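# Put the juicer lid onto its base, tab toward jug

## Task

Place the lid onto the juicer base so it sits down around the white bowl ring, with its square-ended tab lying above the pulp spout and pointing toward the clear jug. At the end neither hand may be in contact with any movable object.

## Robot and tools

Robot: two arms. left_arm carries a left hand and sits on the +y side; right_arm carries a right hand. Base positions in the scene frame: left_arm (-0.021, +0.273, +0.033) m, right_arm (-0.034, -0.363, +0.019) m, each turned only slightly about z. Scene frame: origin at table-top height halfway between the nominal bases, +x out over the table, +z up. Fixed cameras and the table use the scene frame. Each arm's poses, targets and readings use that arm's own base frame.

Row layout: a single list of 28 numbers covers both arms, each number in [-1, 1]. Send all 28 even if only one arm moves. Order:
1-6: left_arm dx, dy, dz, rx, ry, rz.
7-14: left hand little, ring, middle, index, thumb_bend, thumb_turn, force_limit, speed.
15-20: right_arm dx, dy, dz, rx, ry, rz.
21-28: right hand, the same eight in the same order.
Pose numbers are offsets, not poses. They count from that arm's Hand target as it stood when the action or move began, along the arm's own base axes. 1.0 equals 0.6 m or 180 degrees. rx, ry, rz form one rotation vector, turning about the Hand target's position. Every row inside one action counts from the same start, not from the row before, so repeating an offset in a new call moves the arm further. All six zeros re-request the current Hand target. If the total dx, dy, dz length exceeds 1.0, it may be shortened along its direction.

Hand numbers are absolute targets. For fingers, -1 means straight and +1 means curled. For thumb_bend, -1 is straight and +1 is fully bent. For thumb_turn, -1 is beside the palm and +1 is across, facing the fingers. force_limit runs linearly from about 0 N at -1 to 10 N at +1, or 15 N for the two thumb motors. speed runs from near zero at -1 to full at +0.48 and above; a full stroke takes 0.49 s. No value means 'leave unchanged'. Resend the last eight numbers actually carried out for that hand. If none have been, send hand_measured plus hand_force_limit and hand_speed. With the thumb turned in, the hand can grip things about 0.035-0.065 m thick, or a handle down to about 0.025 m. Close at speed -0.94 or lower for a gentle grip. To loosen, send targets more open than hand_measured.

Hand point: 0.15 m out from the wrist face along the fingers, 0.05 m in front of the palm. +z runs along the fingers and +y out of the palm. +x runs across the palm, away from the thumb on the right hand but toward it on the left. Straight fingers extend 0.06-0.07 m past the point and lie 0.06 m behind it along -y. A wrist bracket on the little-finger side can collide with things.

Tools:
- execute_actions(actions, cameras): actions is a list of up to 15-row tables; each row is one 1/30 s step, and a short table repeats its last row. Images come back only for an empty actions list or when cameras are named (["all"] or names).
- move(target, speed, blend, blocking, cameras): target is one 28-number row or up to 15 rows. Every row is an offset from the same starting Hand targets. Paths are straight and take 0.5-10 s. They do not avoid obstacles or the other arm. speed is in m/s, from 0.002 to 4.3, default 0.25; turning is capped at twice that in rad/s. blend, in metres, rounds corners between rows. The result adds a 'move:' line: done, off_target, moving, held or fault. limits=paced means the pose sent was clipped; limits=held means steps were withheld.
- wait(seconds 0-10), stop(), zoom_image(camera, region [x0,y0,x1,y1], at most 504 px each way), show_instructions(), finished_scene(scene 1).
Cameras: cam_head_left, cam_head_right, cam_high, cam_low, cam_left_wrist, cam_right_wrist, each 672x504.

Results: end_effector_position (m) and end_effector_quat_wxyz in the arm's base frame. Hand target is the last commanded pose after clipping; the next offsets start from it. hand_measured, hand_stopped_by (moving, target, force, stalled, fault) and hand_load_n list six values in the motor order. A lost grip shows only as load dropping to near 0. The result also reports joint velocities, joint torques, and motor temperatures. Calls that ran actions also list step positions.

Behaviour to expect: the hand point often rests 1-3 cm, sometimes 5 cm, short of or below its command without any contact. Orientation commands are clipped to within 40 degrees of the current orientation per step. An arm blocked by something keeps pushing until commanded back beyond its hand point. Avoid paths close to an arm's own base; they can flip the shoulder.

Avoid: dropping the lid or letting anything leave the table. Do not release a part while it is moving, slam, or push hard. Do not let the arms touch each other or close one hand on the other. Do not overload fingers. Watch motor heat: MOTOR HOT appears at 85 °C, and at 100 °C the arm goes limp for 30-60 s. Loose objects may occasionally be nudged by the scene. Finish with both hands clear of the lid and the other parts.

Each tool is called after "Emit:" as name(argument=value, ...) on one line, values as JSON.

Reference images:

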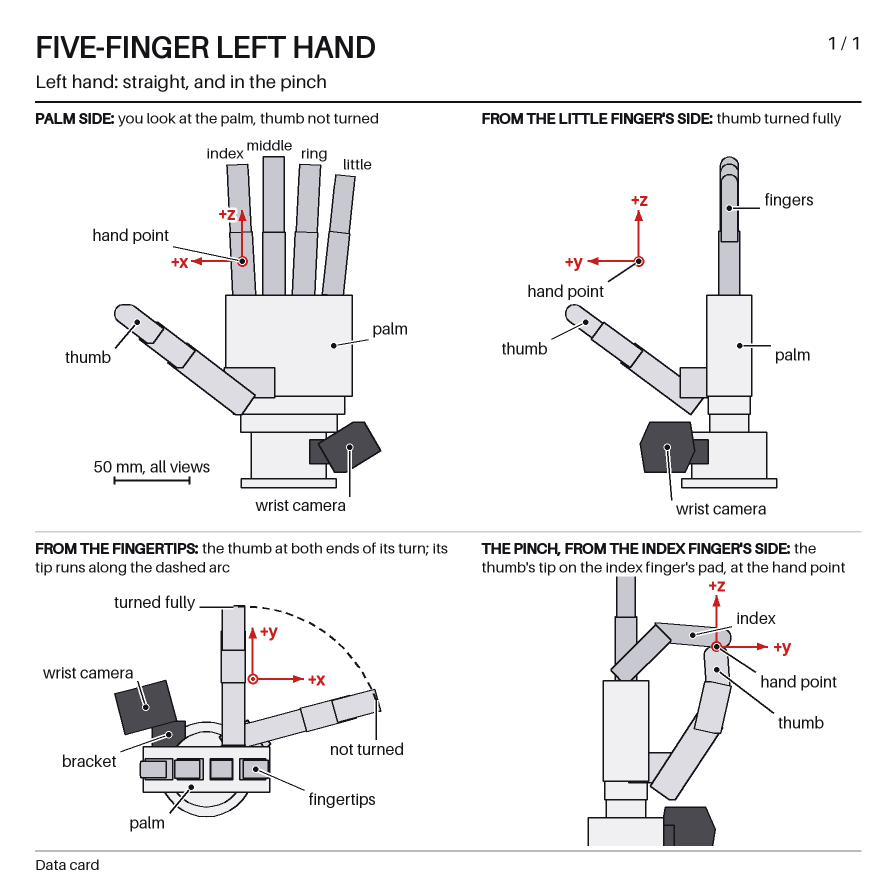

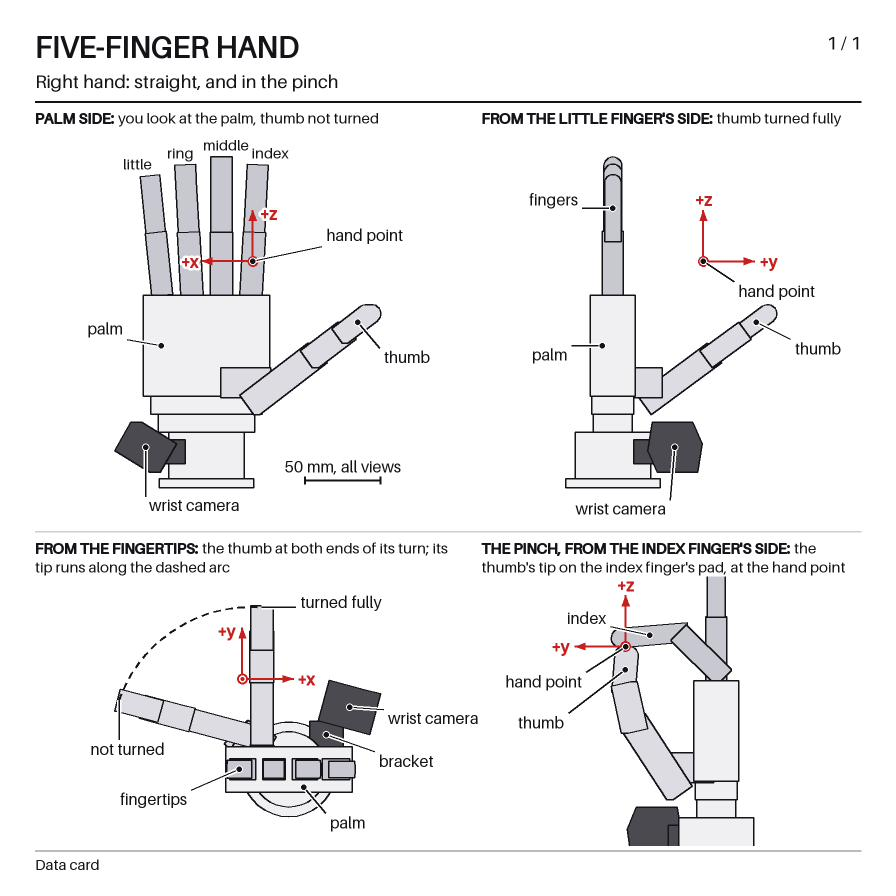

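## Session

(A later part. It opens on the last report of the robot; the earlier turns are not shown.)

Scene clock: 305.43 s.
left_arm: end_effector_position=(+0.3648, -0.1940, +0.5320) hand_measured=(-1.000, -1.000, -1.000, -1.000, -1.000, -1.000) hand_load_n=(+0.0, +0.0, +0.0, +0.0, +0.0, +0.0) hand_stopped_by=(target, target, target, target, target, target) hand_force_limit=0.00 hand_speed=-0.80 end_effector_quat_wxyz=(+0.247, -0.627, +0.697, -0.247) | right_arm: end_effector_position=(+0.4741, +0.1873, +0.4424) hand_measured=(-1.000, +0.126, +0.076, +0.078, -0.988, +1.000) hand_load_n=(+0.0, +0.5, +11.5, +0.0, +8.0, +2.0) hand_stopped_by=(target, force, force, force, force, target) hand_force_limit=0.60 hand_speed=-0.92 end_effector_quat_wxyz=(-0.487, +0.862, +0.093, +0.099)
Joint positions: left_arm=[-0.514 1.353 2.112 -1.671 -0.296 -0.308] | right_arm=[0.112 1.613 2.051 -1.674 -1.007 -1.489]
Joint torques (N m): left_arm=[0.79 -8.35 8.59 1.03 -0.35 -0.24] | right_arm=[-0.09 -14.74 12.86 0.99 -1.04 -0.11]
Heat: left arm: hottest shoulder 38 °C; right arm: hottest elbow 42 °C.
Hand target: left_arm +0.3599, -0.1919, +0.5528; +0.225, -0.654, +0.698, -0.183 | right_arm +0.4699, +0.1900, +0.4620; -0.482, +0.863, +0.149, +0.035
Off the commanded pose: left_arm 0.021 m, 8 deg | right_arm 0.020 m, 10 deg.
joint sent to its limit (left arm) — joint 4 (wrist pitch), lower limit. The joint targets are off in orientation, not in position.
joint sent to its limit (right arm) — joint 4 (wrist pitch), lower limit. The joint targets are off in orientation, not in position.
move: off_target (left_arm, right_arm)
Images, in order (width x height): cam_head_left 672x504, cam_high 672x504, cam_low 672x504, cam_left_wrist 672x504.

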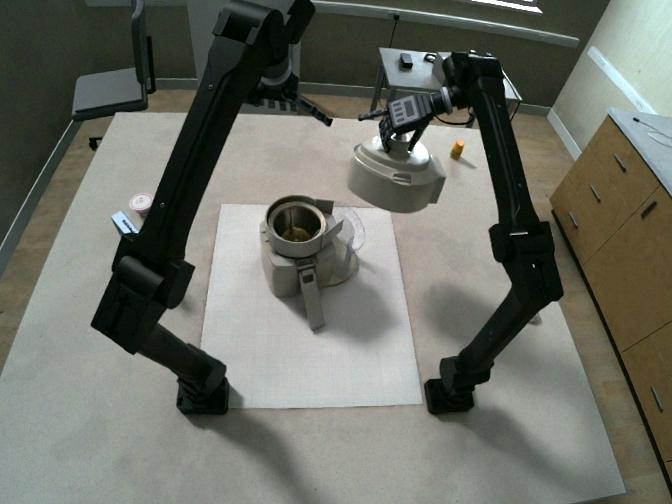

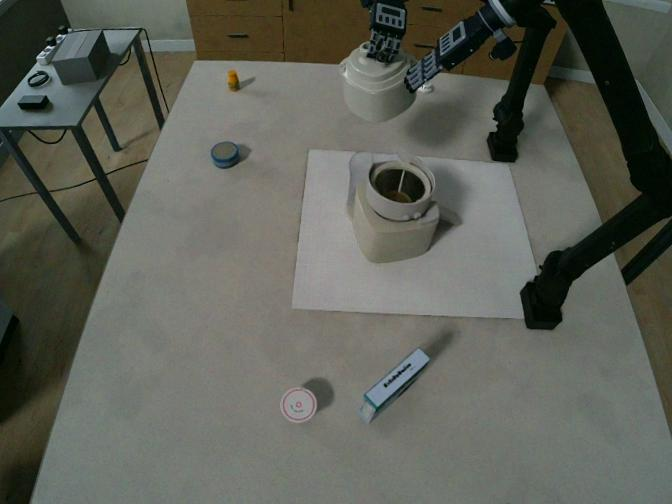

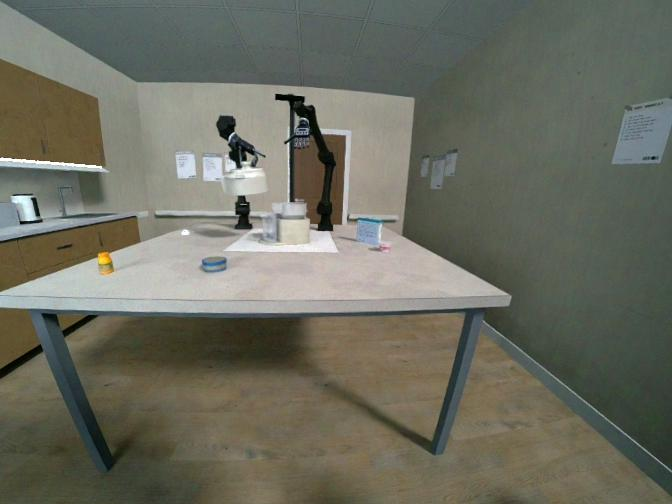

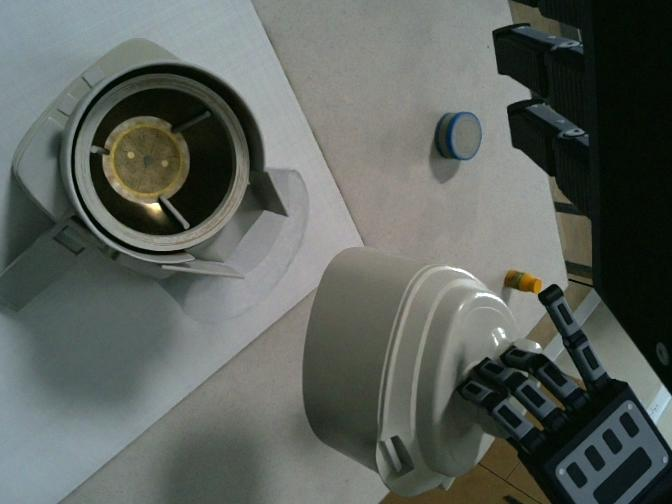

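Emit:
zoom_image(camera="cam_left_wrist", region=[290, 230, 560, 500])

Emit:
zoom_image(camera="cam_low", region=[210, 140, 280, 210])

Emit:
zoom_image(camera="cam_head_left", region=[330, 90, 460, 220])

Emit:
zoom_image(camera="cam_high", region=[320, 20, 450, 150])

Scaled by 1.867 from the camera's 672x504 image, which has a finer 960x720 frame.

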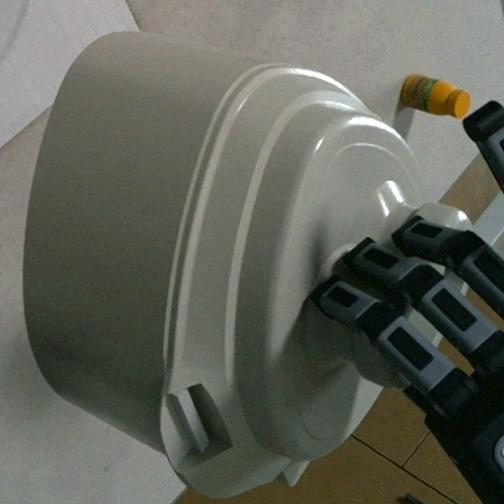

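Scaled by 7.200 from the camera's 672x504 image, which has a finer 960x720 frame.

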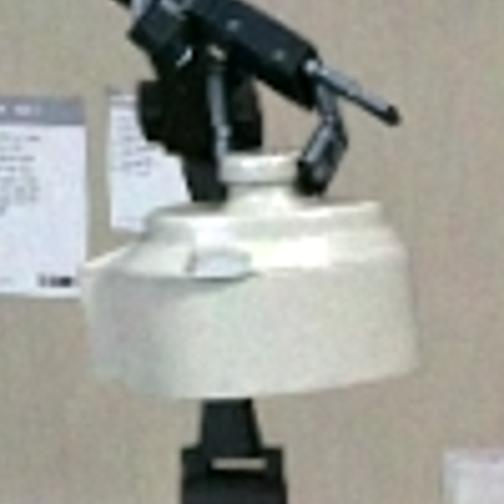

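Scaled by 3.877 from the camera's 672x504 image, which has a finer 960x720 frame.

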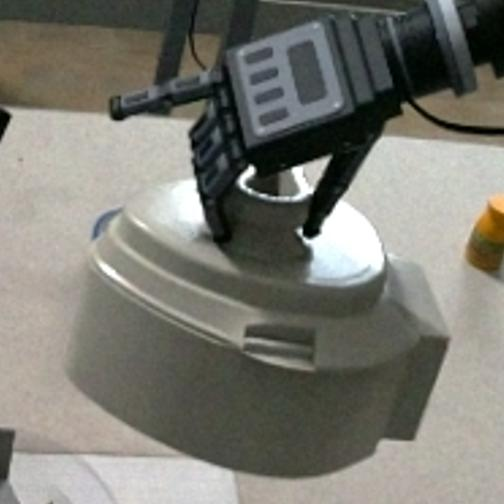

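Scaled by 3.877 from the camera's 672x504 image, which has a finer 960x720 frame.

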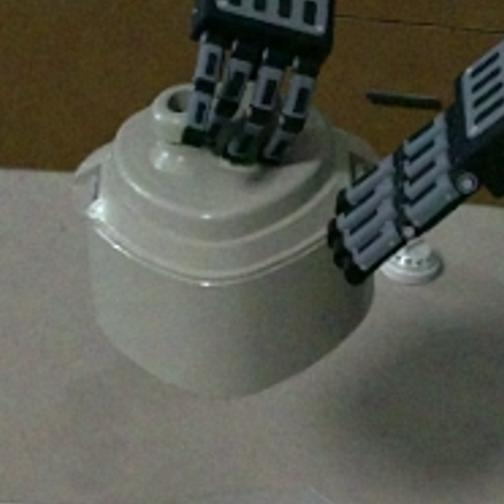

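Emit:
move(target=[[-0.09,0.25,0.0,0.0448,-0.0049,0.04,-1,-1,-1,-1,-1,-1,0,-0.8,0,0,0,0,0,0,-1,0.5,0.5,0.5,0.25,1,0.6,-0.92],[-0.1665,0.4198,-0.1213,0.0448,-0.0049,0.04,-1,-1,-1,-1,-1,-1,0,-0.8,0,0,0,0,0,0,-1,0.5,0.5,0.5,0.25,1,0.6,-0.92]], speed=0.25, blend=0.03, cameras=["cam_left_wrist"])

Scene clock: 308.77 s.
left_arm: end_effector_position=(+0.2594, +0.0575, +0.4775) hand_measured=(-1.000, -1.000, -1.000, -1.000, -1.000, -1.000) hand_load_n=(+0.0, +0.0, +0.0, +0.0, -0.5, -0.5) hand_stopped_by=(target, target, target, target, target, target) hand_force_limit=0.00 hand_speed=-0.80 end_effector_quat_wxyz=(-0.278, +0.683, -0.665, +0.121) | right_arm: end_effector_position=(+0.4741, +0.1873, +0.4424) hand_measured=(-1.000, +0.126, +0.076, +0.078, -0.988, +1.000) hand_load_n=(+0.0, +1.0, +11.5, +0.0, +8.0, +2.0) hand_stopped_by=(target, force, force, force, force, target) hand_force_limit=0.60 hand_speed=-0.92 end_effector_quat_wxyz=(-0.487, +0.862, +0.093, +0.099)
Joint positions: left_arm=[0.21 1.004 1.714 -1.672 -0.103 0.215] | right_arm=[0.112 1.613 2.051 -1.674 -1.007 -1.489]
Joint torques (N m): left_arm=[1.55 -3.31 5.94 1.73 -0.07 0.11] | right_arm=[-0.32 -14.33 12.77 0.91 -1.04 -0.14]
Heat: left arm: hottest shoulder 38 °C; right arm: hottest elbow 42 °C.
Hand target: left_arm +0.2599, +0.0599, +0.4800; -0.286, +0.678, -0.666, +0.124 | right_arm +0.4699, +0.1900, +0.4620; -0.482, +0.863, +0.149, +0.035
Off the commanded pose: left_arm 0.004 m, 1 deg | right_arm 0.020 m, 10 deg.
joint sent to its limit (right arm) — joint 4 (wrist pitch), lower limit. The joint targets are off in orientation, not in position.
move: off_target (right_arm)
Images, in order (width x height): cam_left_wrist 672x504.

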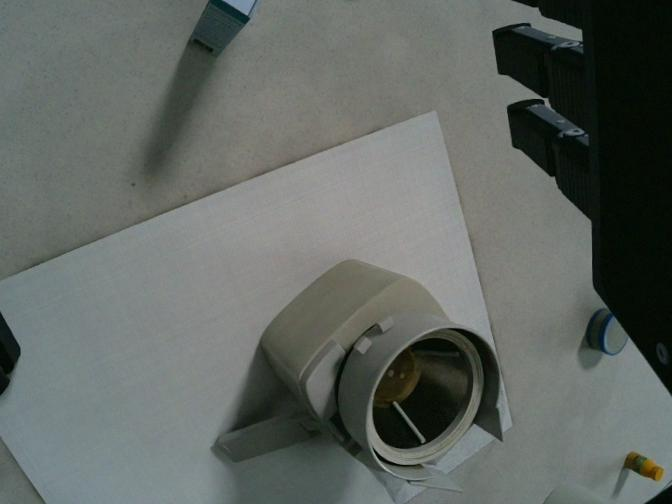

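Emit:
move(target=[[0,0,0,0,0,0,-1,-1,-1,-1,-1,-1,0,-0.8,-0.108,0.375,0,0,0,0,-1,0.5,0.5,0.5,0.25,1,0.6,-0.92]], speed=0.1, cameras=["all"])

Scene clock: 312.47 s.
left_arm: end_effector_position=(+0.2593, +0.0576, +0.4775) hand_measured=(-1.000, -1.000, -1.000, -1.000, -1.000, -1.000) hand_load_n=(+0.0, +0.0, +0.0, +0.0, +0.0, +0.0) hand_stopped_by=(target, target, target, target, target, target) hand_force_limit=0.00 hand_speed=-0.80 end_effector_quat_wxyz=(-0.278, +0.682, -0.665, +0.121) | right_arm: end_effector_position=(+0.3983, +0.4086, +0.4268) hand_measured=(-1.000, +0.126, +0.076, +0.078, -0.988, +1.000) hand_load_n=(+0.0, +1.0, +11.5, +0.0, +8.0, +2.0) hand_stopped_by=(target, force, force, force, force, target) hand_force_limit=0.60 hand_speed=-0.92 end_effector_quat_wxyz=(-0.464, +0.875, +0.138, +0.004)
Joint positions: left_arm=[0.21 1.004 1.714 -1.672 -0.103 0.216] | right_arm=[0.587 1.697 2.117 -1.441 -0.839 -1.047]
Joint torques (N m): left_arm=[1.38 -3.31 5.94 1.77 -0.05 0.09] | right_arm=[-0.79 -15.38 17.83 2.13 -0.68 0.13]
Heat: left arm: hottest shoulder 38 °C; right arm: hottest elbow 43 °C.
Hand target: left_arm +0.2599, +0.0599, +0.4800; -0.286, +0.678, -0.666, +0.124 | right_arm +0.4052, +0.4149, +0.4621; -0.482, +0.863, +0.149, +0.035
Off the commanded pose: left_arm 0.003 m, 1 deg | right_arm 0.036 m, 5 deg.
move: off_target (right_arm)

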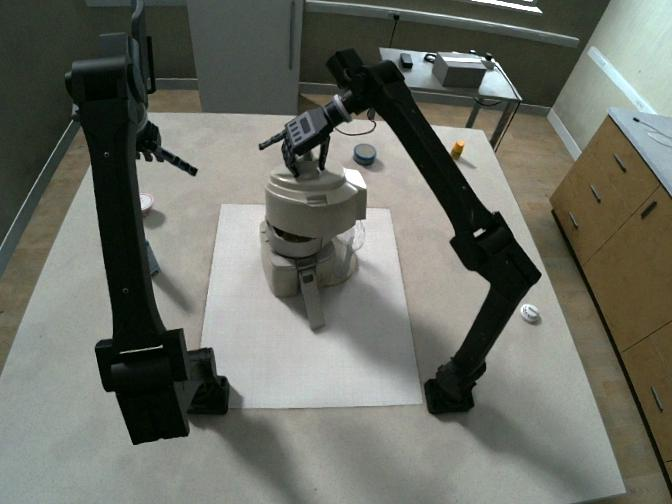

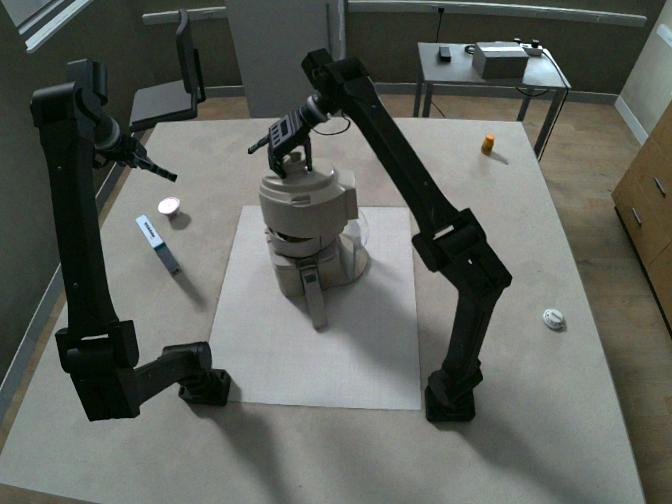

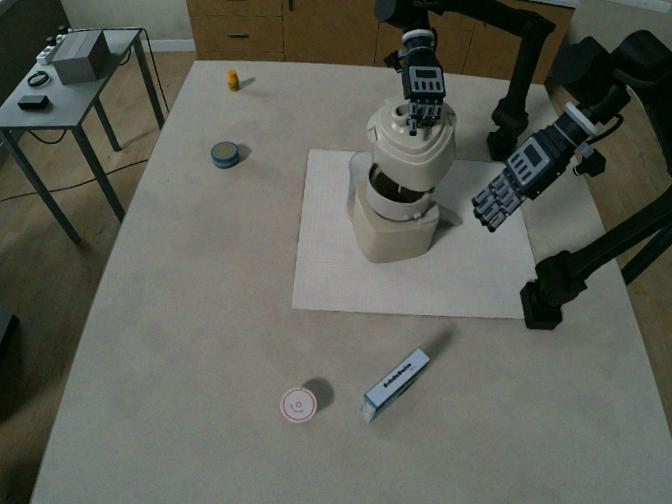

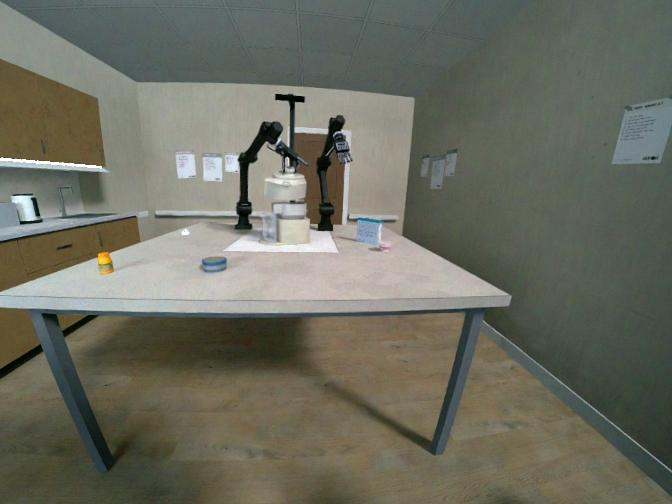

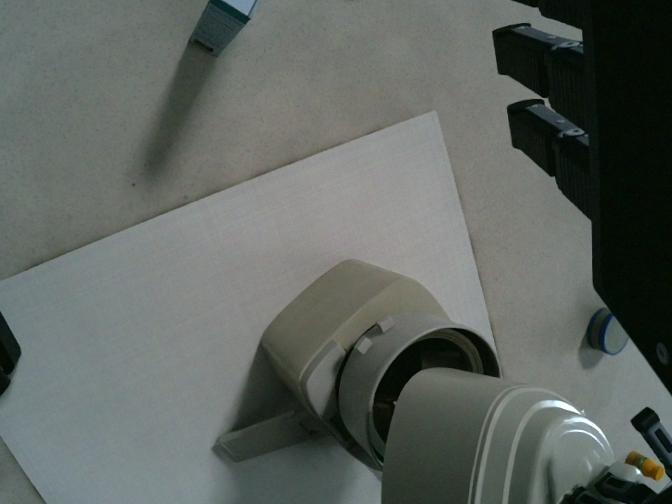

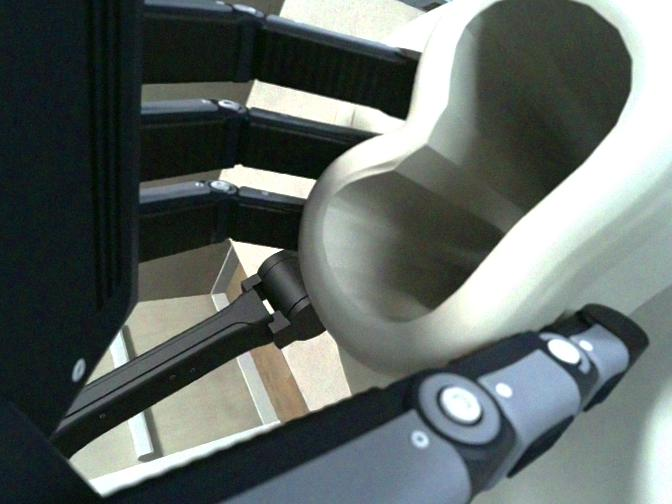

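Emit:
zoom_image(camera="cam_low", region=[262, 164, 318, 220])

Emit:
zoom_image(camera="cam_head_left", region=[245, 150, 375, 280])

Emit:
zoom_image(camera="cam_high", region=[340, 90, 470, 220])

Emit:
zoom_image(camera="cam_left_wrist", region=[220, 250, 472, 502])

Scaled by 9.000 from the camera's 672x504 image, which has a finer 960x720 frame.

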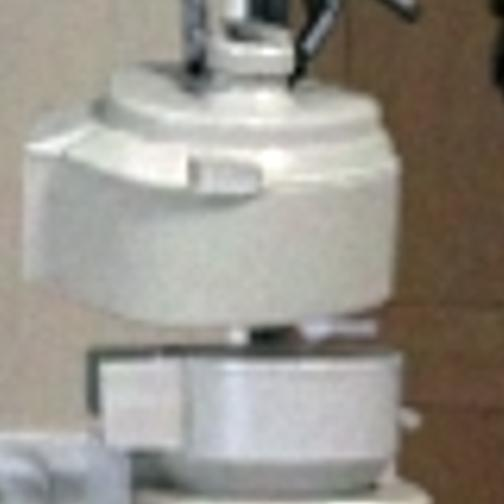

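Scaled by 3.877 from the camera's 672x504 image, which has a finer 960x720 frame.

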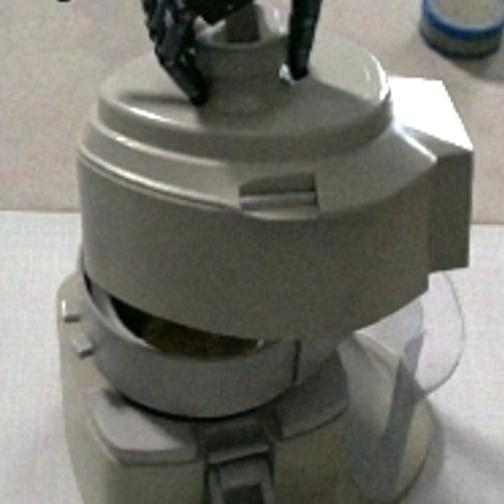

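Scaled by 3.877 from the camera's 672x504 image, which has a finer 960x720 frame.

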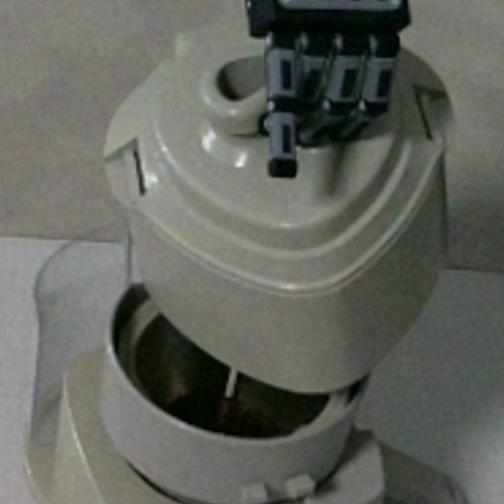

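Scaled by 2.000 from the camera's 672x504 image, which has a finer 960x720 frame.

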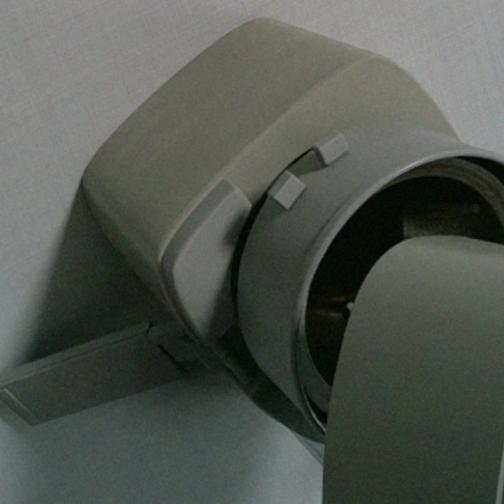

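Emit:
move(target=[0,0,0,0,0,0,-1,-1,-1,-1,-1,-1,0,-0.8,0.01,0.033,0,0.016,-0.019,0,-1,0.5,0.5,0.5,0.25,1,0.6,-0.92], speed=0.1, cameras=["all"])

Emit:
zoom_image(camera="cam_low", region=[262, 164, 318, 220])

Emit:
zoom_image(camera="cam_head_left", region=[245, 150, 375, 280])

Emit:
zoom_image(camera="cam_high", region=[340, 90, 470, 220])

Emit:
zoom_image(camera="cam_left_wrist", region=[220, 250, 472, 502])

Scene clock: 314.53 s.
left_arm: end_effector_position=(+0.2593, +0.0576, +0.4775) hand_measured=(-1.000, -1.000, -1.000, -1.000, -1.000, -1.000) hand_load_n=(+0.0, +0.0, +0.0, +0.0, +0.0, +0.0) hand_stopped_by=(target, target, target, target, target, target) hand_force_limit=0.00 hand_speed=-0.80 end_effector_quat_wxyz=(-0.278, +0.682, -0.665, +0.121) | right_arm: end_effector_position=(+0.4128, +0.4303, +0.4372) hand_measured=(-1.000, +0.126, +0.076, +0.078, -0.988, +1.000) hand_load_n=(+0.0, +0.5, +11.5, +0.0, +8.0, +2.0) hand_stopped_by=(target, force, force, force, force, target) hand_force_limit=0.60 hand_speed=-0.92 end_effector_quat_wxyz=(-0.485, +0.860, +0.152, +0.043)
Joint positions: left_arm=[0.21 1.004 1.714 -1.672 -0.103 0.216] | right_arm=[0.604 1.697 2.117 -1.316 -0.832 -1.01]
Joint torques (N m): left_arm=[1.38 -3.25 6.01 1.8 -0.06 0.09] | right_arm=[-0.03 -16.56 13.41 2.59 -0.61 0.09]
Heat: left arm: hottest shoulder 38 °C; right arm: hottest elbow 43 °C.
Hand target: left_arm +0.2599, +0.0599, +0.4800; -0.286, +0.678, -0.666, +0.124 | right_arm +0.4110, +0.4349, +0.4621; -0.499, +0.849, +0.163, +0.065
Off the commanded pose: left_arm 0.003 m, 1 deg | right_arm 0.025 m, 3 deg.
move: off_target (right_arm)

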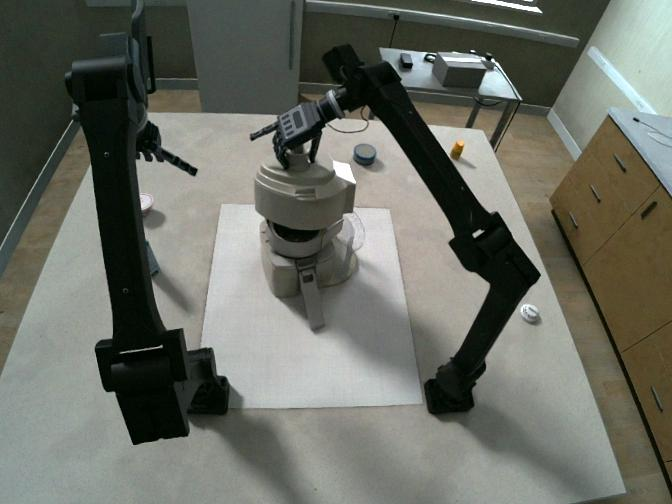

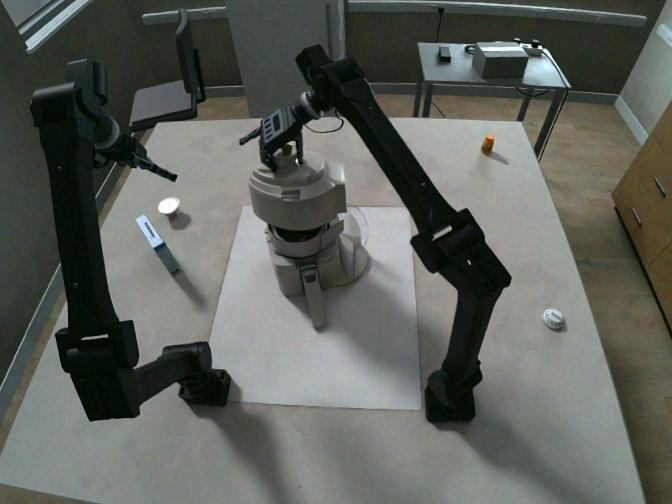

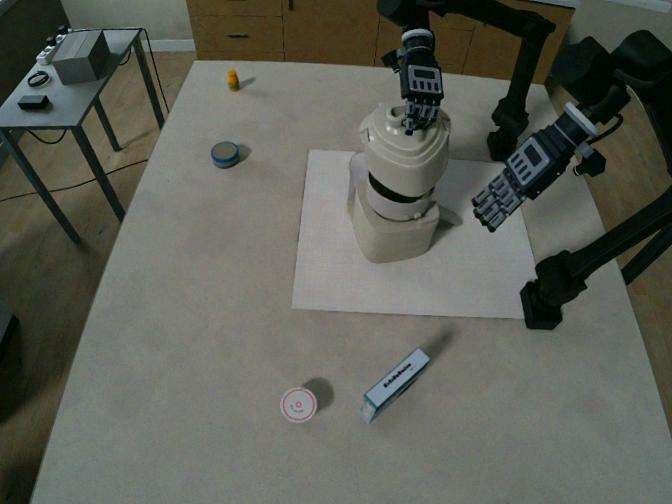

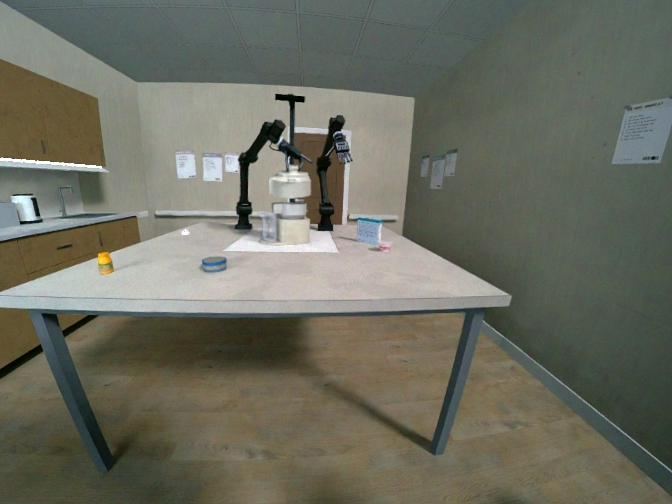

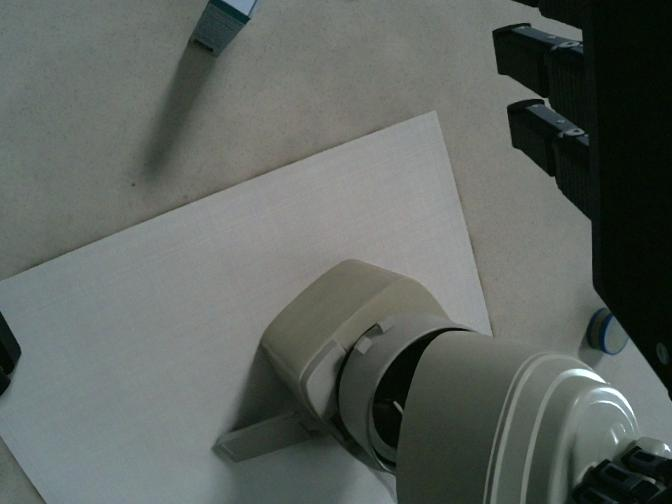

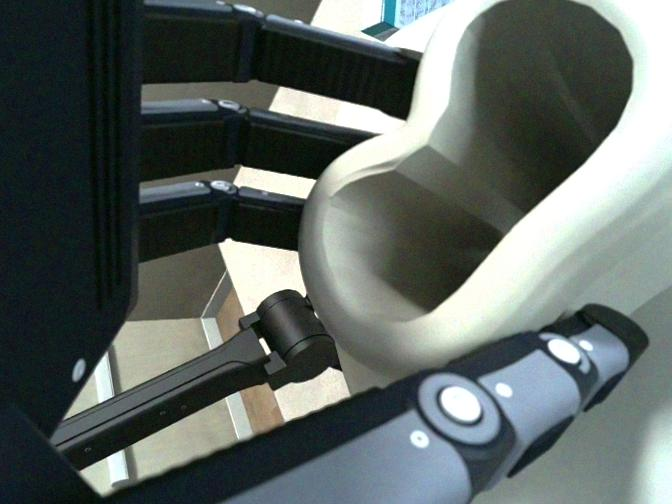

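Scaled by 9.000 from the camera's 672x504 image, which has a finer 960x720 frame.

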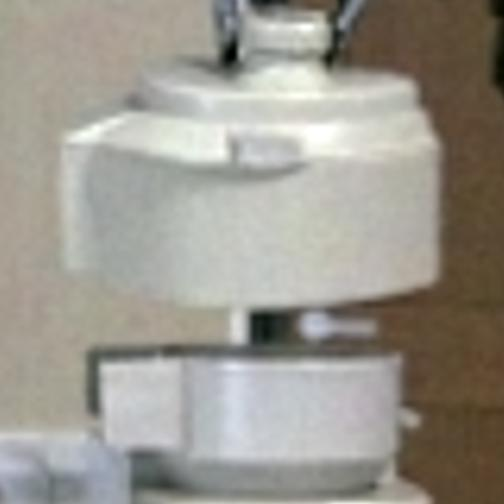

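Scaled by 3.877 from the camera's 672x504 image, which has a finer 960x720 frame.

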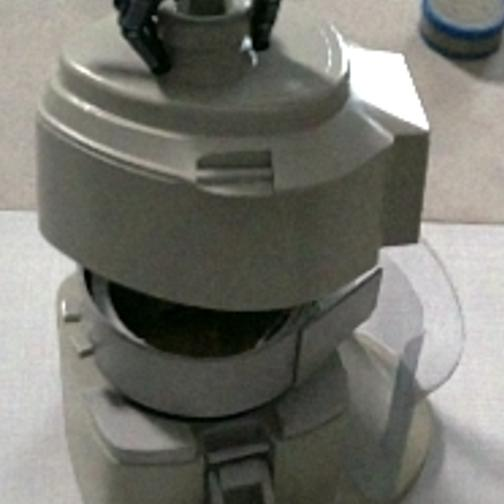

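Scaled by 3.877 from the camera's 672x504 image, which has a finer 960x720 frame.

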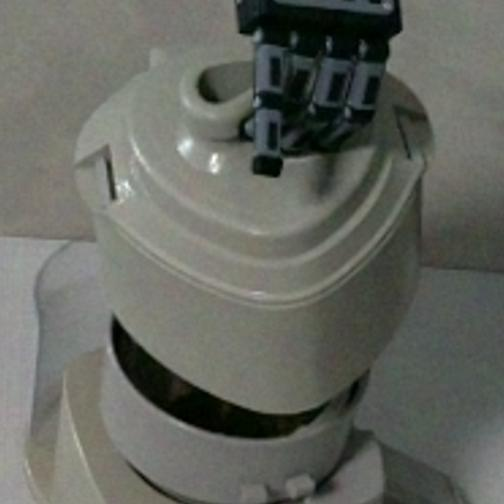

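Scaled by 2.000 from the camera's 672x504 image, which has a finer 960x720 frame.

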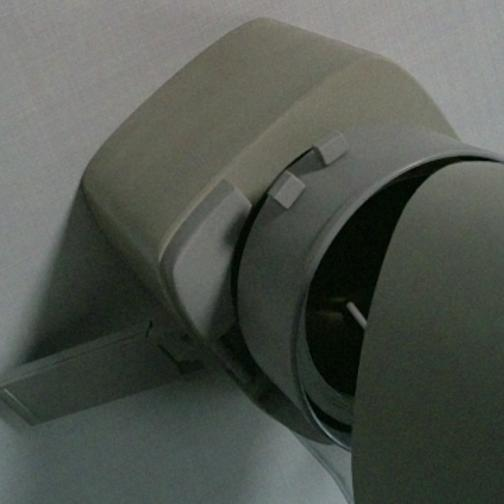

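Emit:
move(target=[0,0,0,0,0,0,-1,-1,-1,-1,-1,-1,0,-0.8,0,0,-0.09,0,0,0,-1,0.5,0.5,0.5,0.25,1,0.6,-0.92], speed=0.06, cameras=["cam_low", "cam_head_left", "cam_high", "cam_left_wrist"])

Emit:
zoom_image(camera="cam_low", region=[262, 178, 318, 220])

Emit:
zoom_image(camera="cam_head_left", region=[245, 160, 375, 290])

Emit:
zoom_image(camera="cam_high", region=[340, 100, 470, 230])

Emit:
zoom_image(camera="cam_left_wrist", region=[220, 250, 472, 502])

Scene clock: 319.10 s.
left_arm: end_effector_position=(+0.2593, +0.0576, +0.4775) hand_measured=(-1.000, -1.000, -1.000, -1.000, -1.000, -1.000) hand_load_n=(+0.0, +0.0, +0.0, +0.0, +0.0, +0.0) hand_stopped_by=(target, target, target, target, target, target) hand_force_limit=0.00 hand_speed=-0.80 end_effector_quat_wxyz=(-0.278, +0.682, -0.665, +0.121) | right_arm: end_effector_position=(+0.4177, +0.4332, +0.3853) hand_measured=(-1.000, +0.126, +0.076, +0.078, -0.988, +1.000) hand_load_n=(+0.0, +2.5, +10.0, +0.0, +7.5, +1.0) hand_stopped_by=(target, force, force, force, force, target) hand_force_limit=0.60 hand_speed=-0.92 end_effector_quat_wxyz=(-0.486, +0.859, +0.153, +0.048)
Joint positions: left_arm=[0.21 1.004 1.714 -1.672 -0.103 0.216] | right_arm=[0.604 1.65 1.909 -1.144 -0.829 -1.009]
Joint torques (N m): left_arm=[1.44 -3.19 5.93 1.73 -0.05 0.08] | right_arm=[-0.15 -17.61 11.77 2.37 -0.68 0.09]
Heat: left arm: hottest shoulder 38 °C; right arm: hottest elbow 43 °C.
Hand target: left_arm +0.2599, +0.0599, +0.4800; -0.286, +0.678, -0.666, +0.124 | right_arm +0.4110, +0.4348, +0.4082; -0.499, +0.849, +0.163, +0.065
Off the commanded pose: left_arm 0.003 m, 1 deg | right_arm 0.024 m, 3 deg.
move: off_target (right_arm)
Images, in order (width x height): cam_head_left 672x504, cam_high 672x504, cam_low 672x504, cam_left_wrist 672x504.

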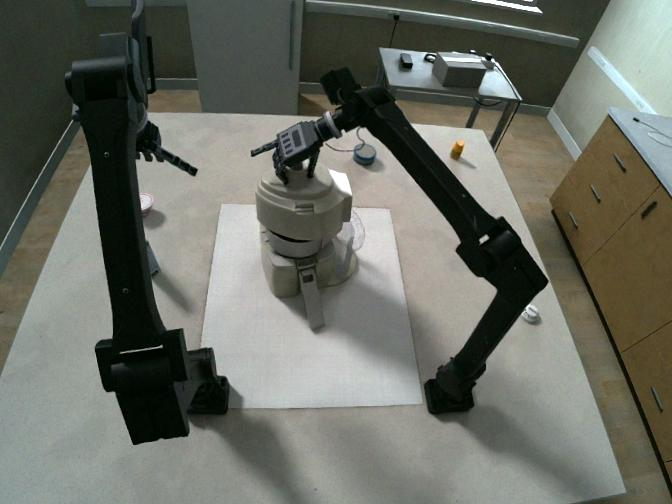

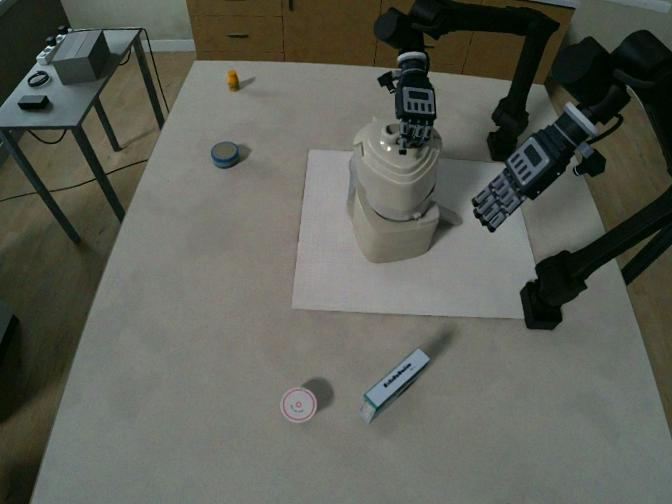

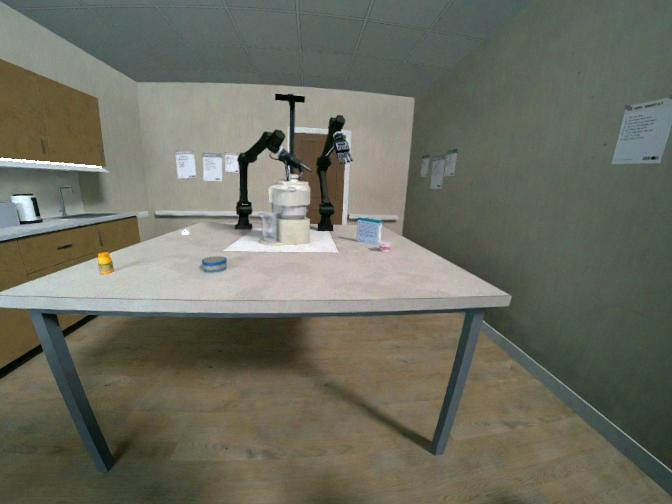

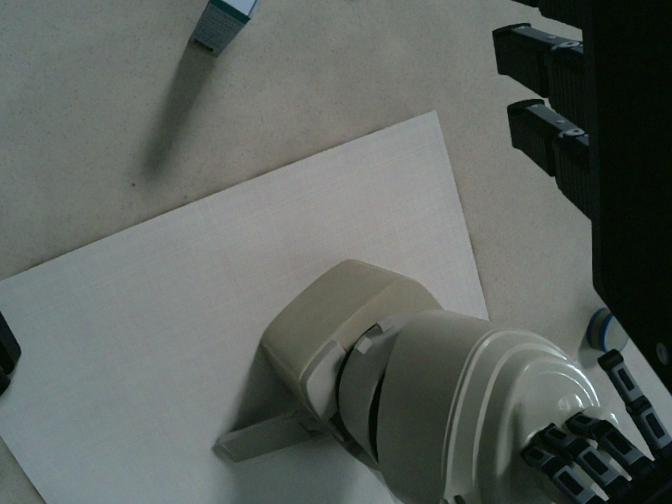

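Scaled by 9.000 from the camera's 672x504 image, which has a finer 960x720 frame.

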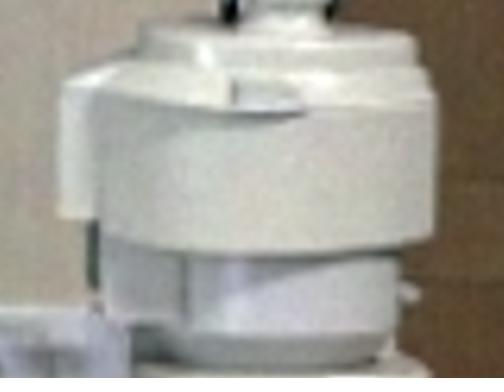

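Scaled by 3.877 from the camera's 672x504 image, which has a finer 960x720 frame.

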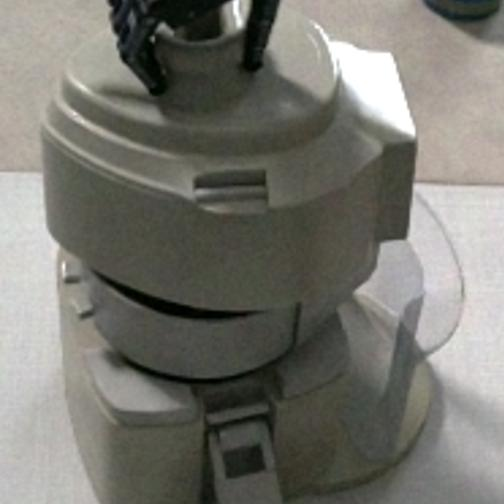

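Scaled by 3.877 from the camera's 672x504 image, which has a finer 960x720 frame.

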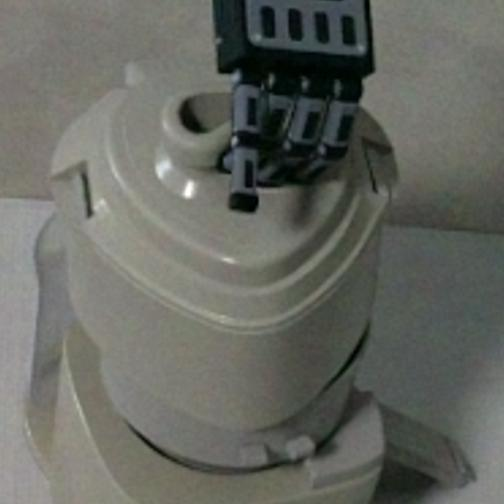

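Scaled by 2.000 from the camera's 672x504 image, which has a finer 960x720 frame.

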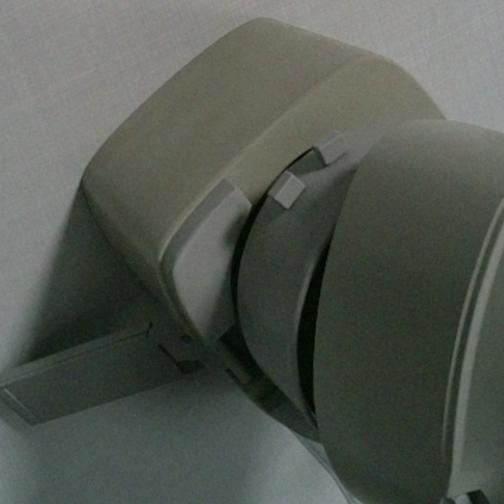

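Emit:
zoom_image(camera="cam_high", region=[345, 115, 445, 215])

Emit:
zoom_image(camera="cam_high", region=[335, 130, 455, 270])

Emit:
zoom_image(camera="cam_low", region=[264, 174, 316, 204])

Emit:
zoom_image(camera="cam_head_left", region=[255, 160, 355, 260])

Scaled by 5.040 from the camera's 672x504 image, which has a finer 960x720 frame.

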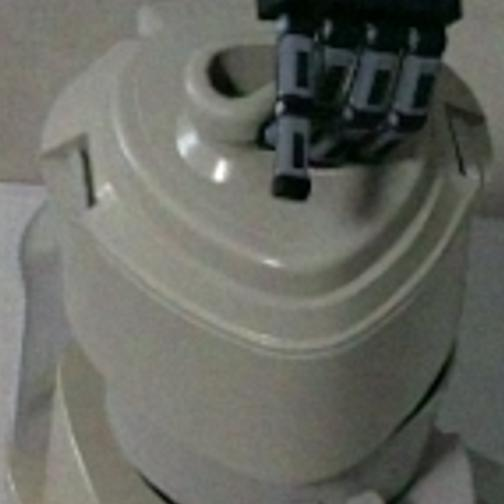

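Scaled by 3.600 from the camera's 672x504 image, which has a finer 960x720 frame.

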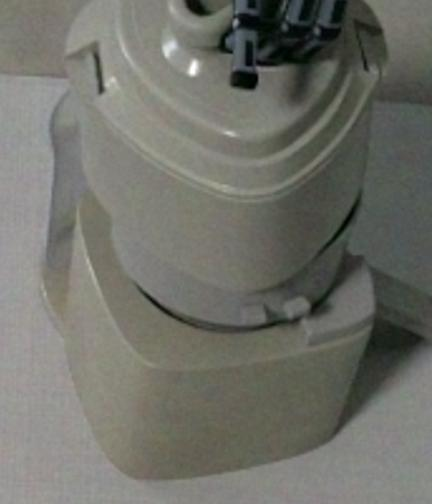

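Scaled by 9.692 from the camera's 672x504 image, which has a finer 960x720 frame.

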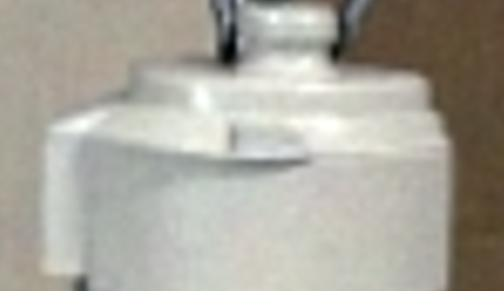

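Scaled by 5.040 from the camera's 672x504 image, which has a finer 960x720 frame.

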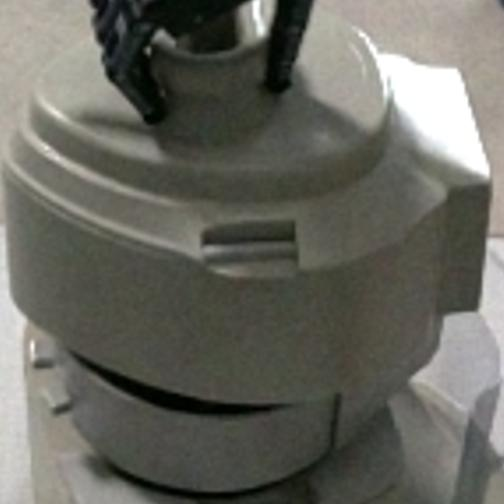

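Emit:
move(target=[0.30,-0.188,0.288,0,0,0,-1,-1,-1,-1,-1,-1,0,-0.8,0,0,0,0,0,0,-1,0.5,0.5,0.5,0.25,1,0.6,-0.92], speed=0.2, cameras=["cam_high", "cam_left_wrist"])

Scene clock: 326.13 s.
left_arm: end_effector_position=(+0.4431, -0.0493, +0.6417) hand_measured=(-1.000, -1.000, -1.000, -1.000, -1.000, -1.000) hand_load_n=(+0.0, +0.0, +0.0, +0.0, +0.0, +0.0) hand_stopped_by=(target, target, target, target, target, target) hand_force_limit=0.00 hand_speed=-0.80 end_effector_quat_wxyz=(-0.408, +0.614, -0.627, +0.251) | right_arm: end_effector_position=(+0.4177, +0.4332, +0.3853) hand_measured=(-1.000, +0.126, +0.076, +0.078, -0.988, +1.000) hand_load_n=(+0.0, +2.0, +10.5, +0.0, +7.5, +1.0) hand_stopped_by=(target, force, force, force, force, target) hand_force_limit=0.60 hand_speed=-0.92 end_effector_quat_wxyz=(-0.486, +0.859, +0.153, +0.048)
Joint positions: left_arm=[-0.195 1.529 2.588 -1.673 -0.35 0.009] | right_arm=[0.604 1.65 1.909 -1.144 -0.829 -1.009]
Joint torques (N m): left_arm=[0.38 -8.18 6.89 1.5 -0.37 -0.22] | right_arm=[-0.09 -17.85 11.79 2.51 -0.7 0.05]
Motor temperatures (°C): left_arm=[30 38 38 36 32 30] | right_arm=[36 39 42 34 31 32]
Heat: left arm: hottest shoulder 38 °C; right arm: hottest elbow 42 °C.
Hand target: left_arm +0.4398, -0.0528, +0.6529; -0.286, +0.678, -0.665, +0.124 | right_arm +0.4110, +0.4348, +0.4082; -0.499, +0.849, +0.163, +0.065
Off the commanded pose: left_arm 0.012 m, 22 deg | right_arm 0.024 m, 3 deg.
joint sent to its limit (left arm) — joint 4 (wrist pitch), lower limit. The joint targets are off in orientation, not in position.
move: off_target (left_arm, right_arm)
Images, in order (width x height): cam_high 672x504, cam_left_wrist 672x504.

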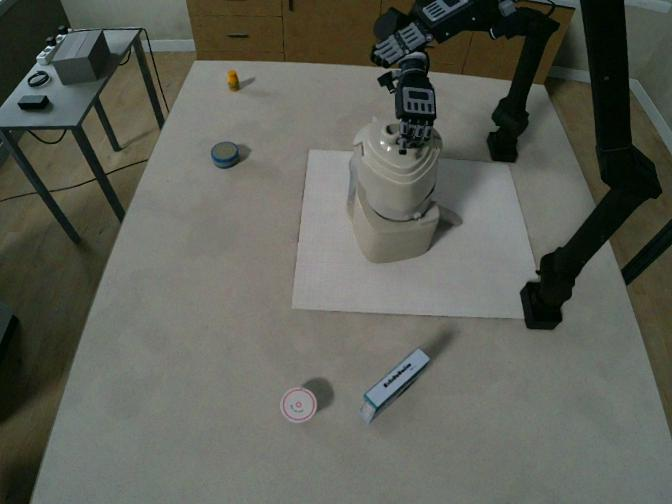

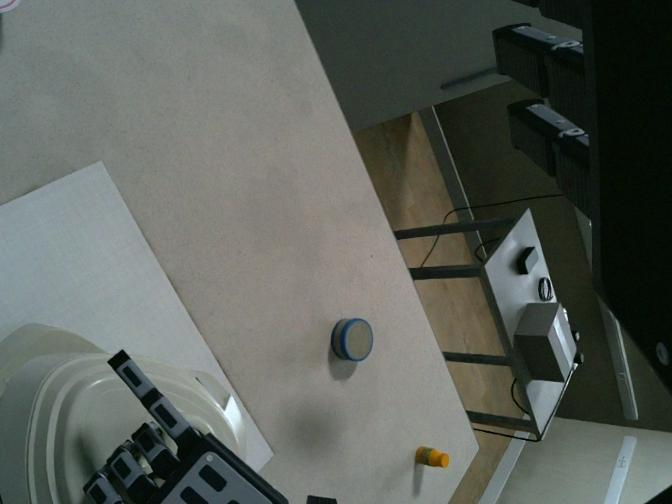

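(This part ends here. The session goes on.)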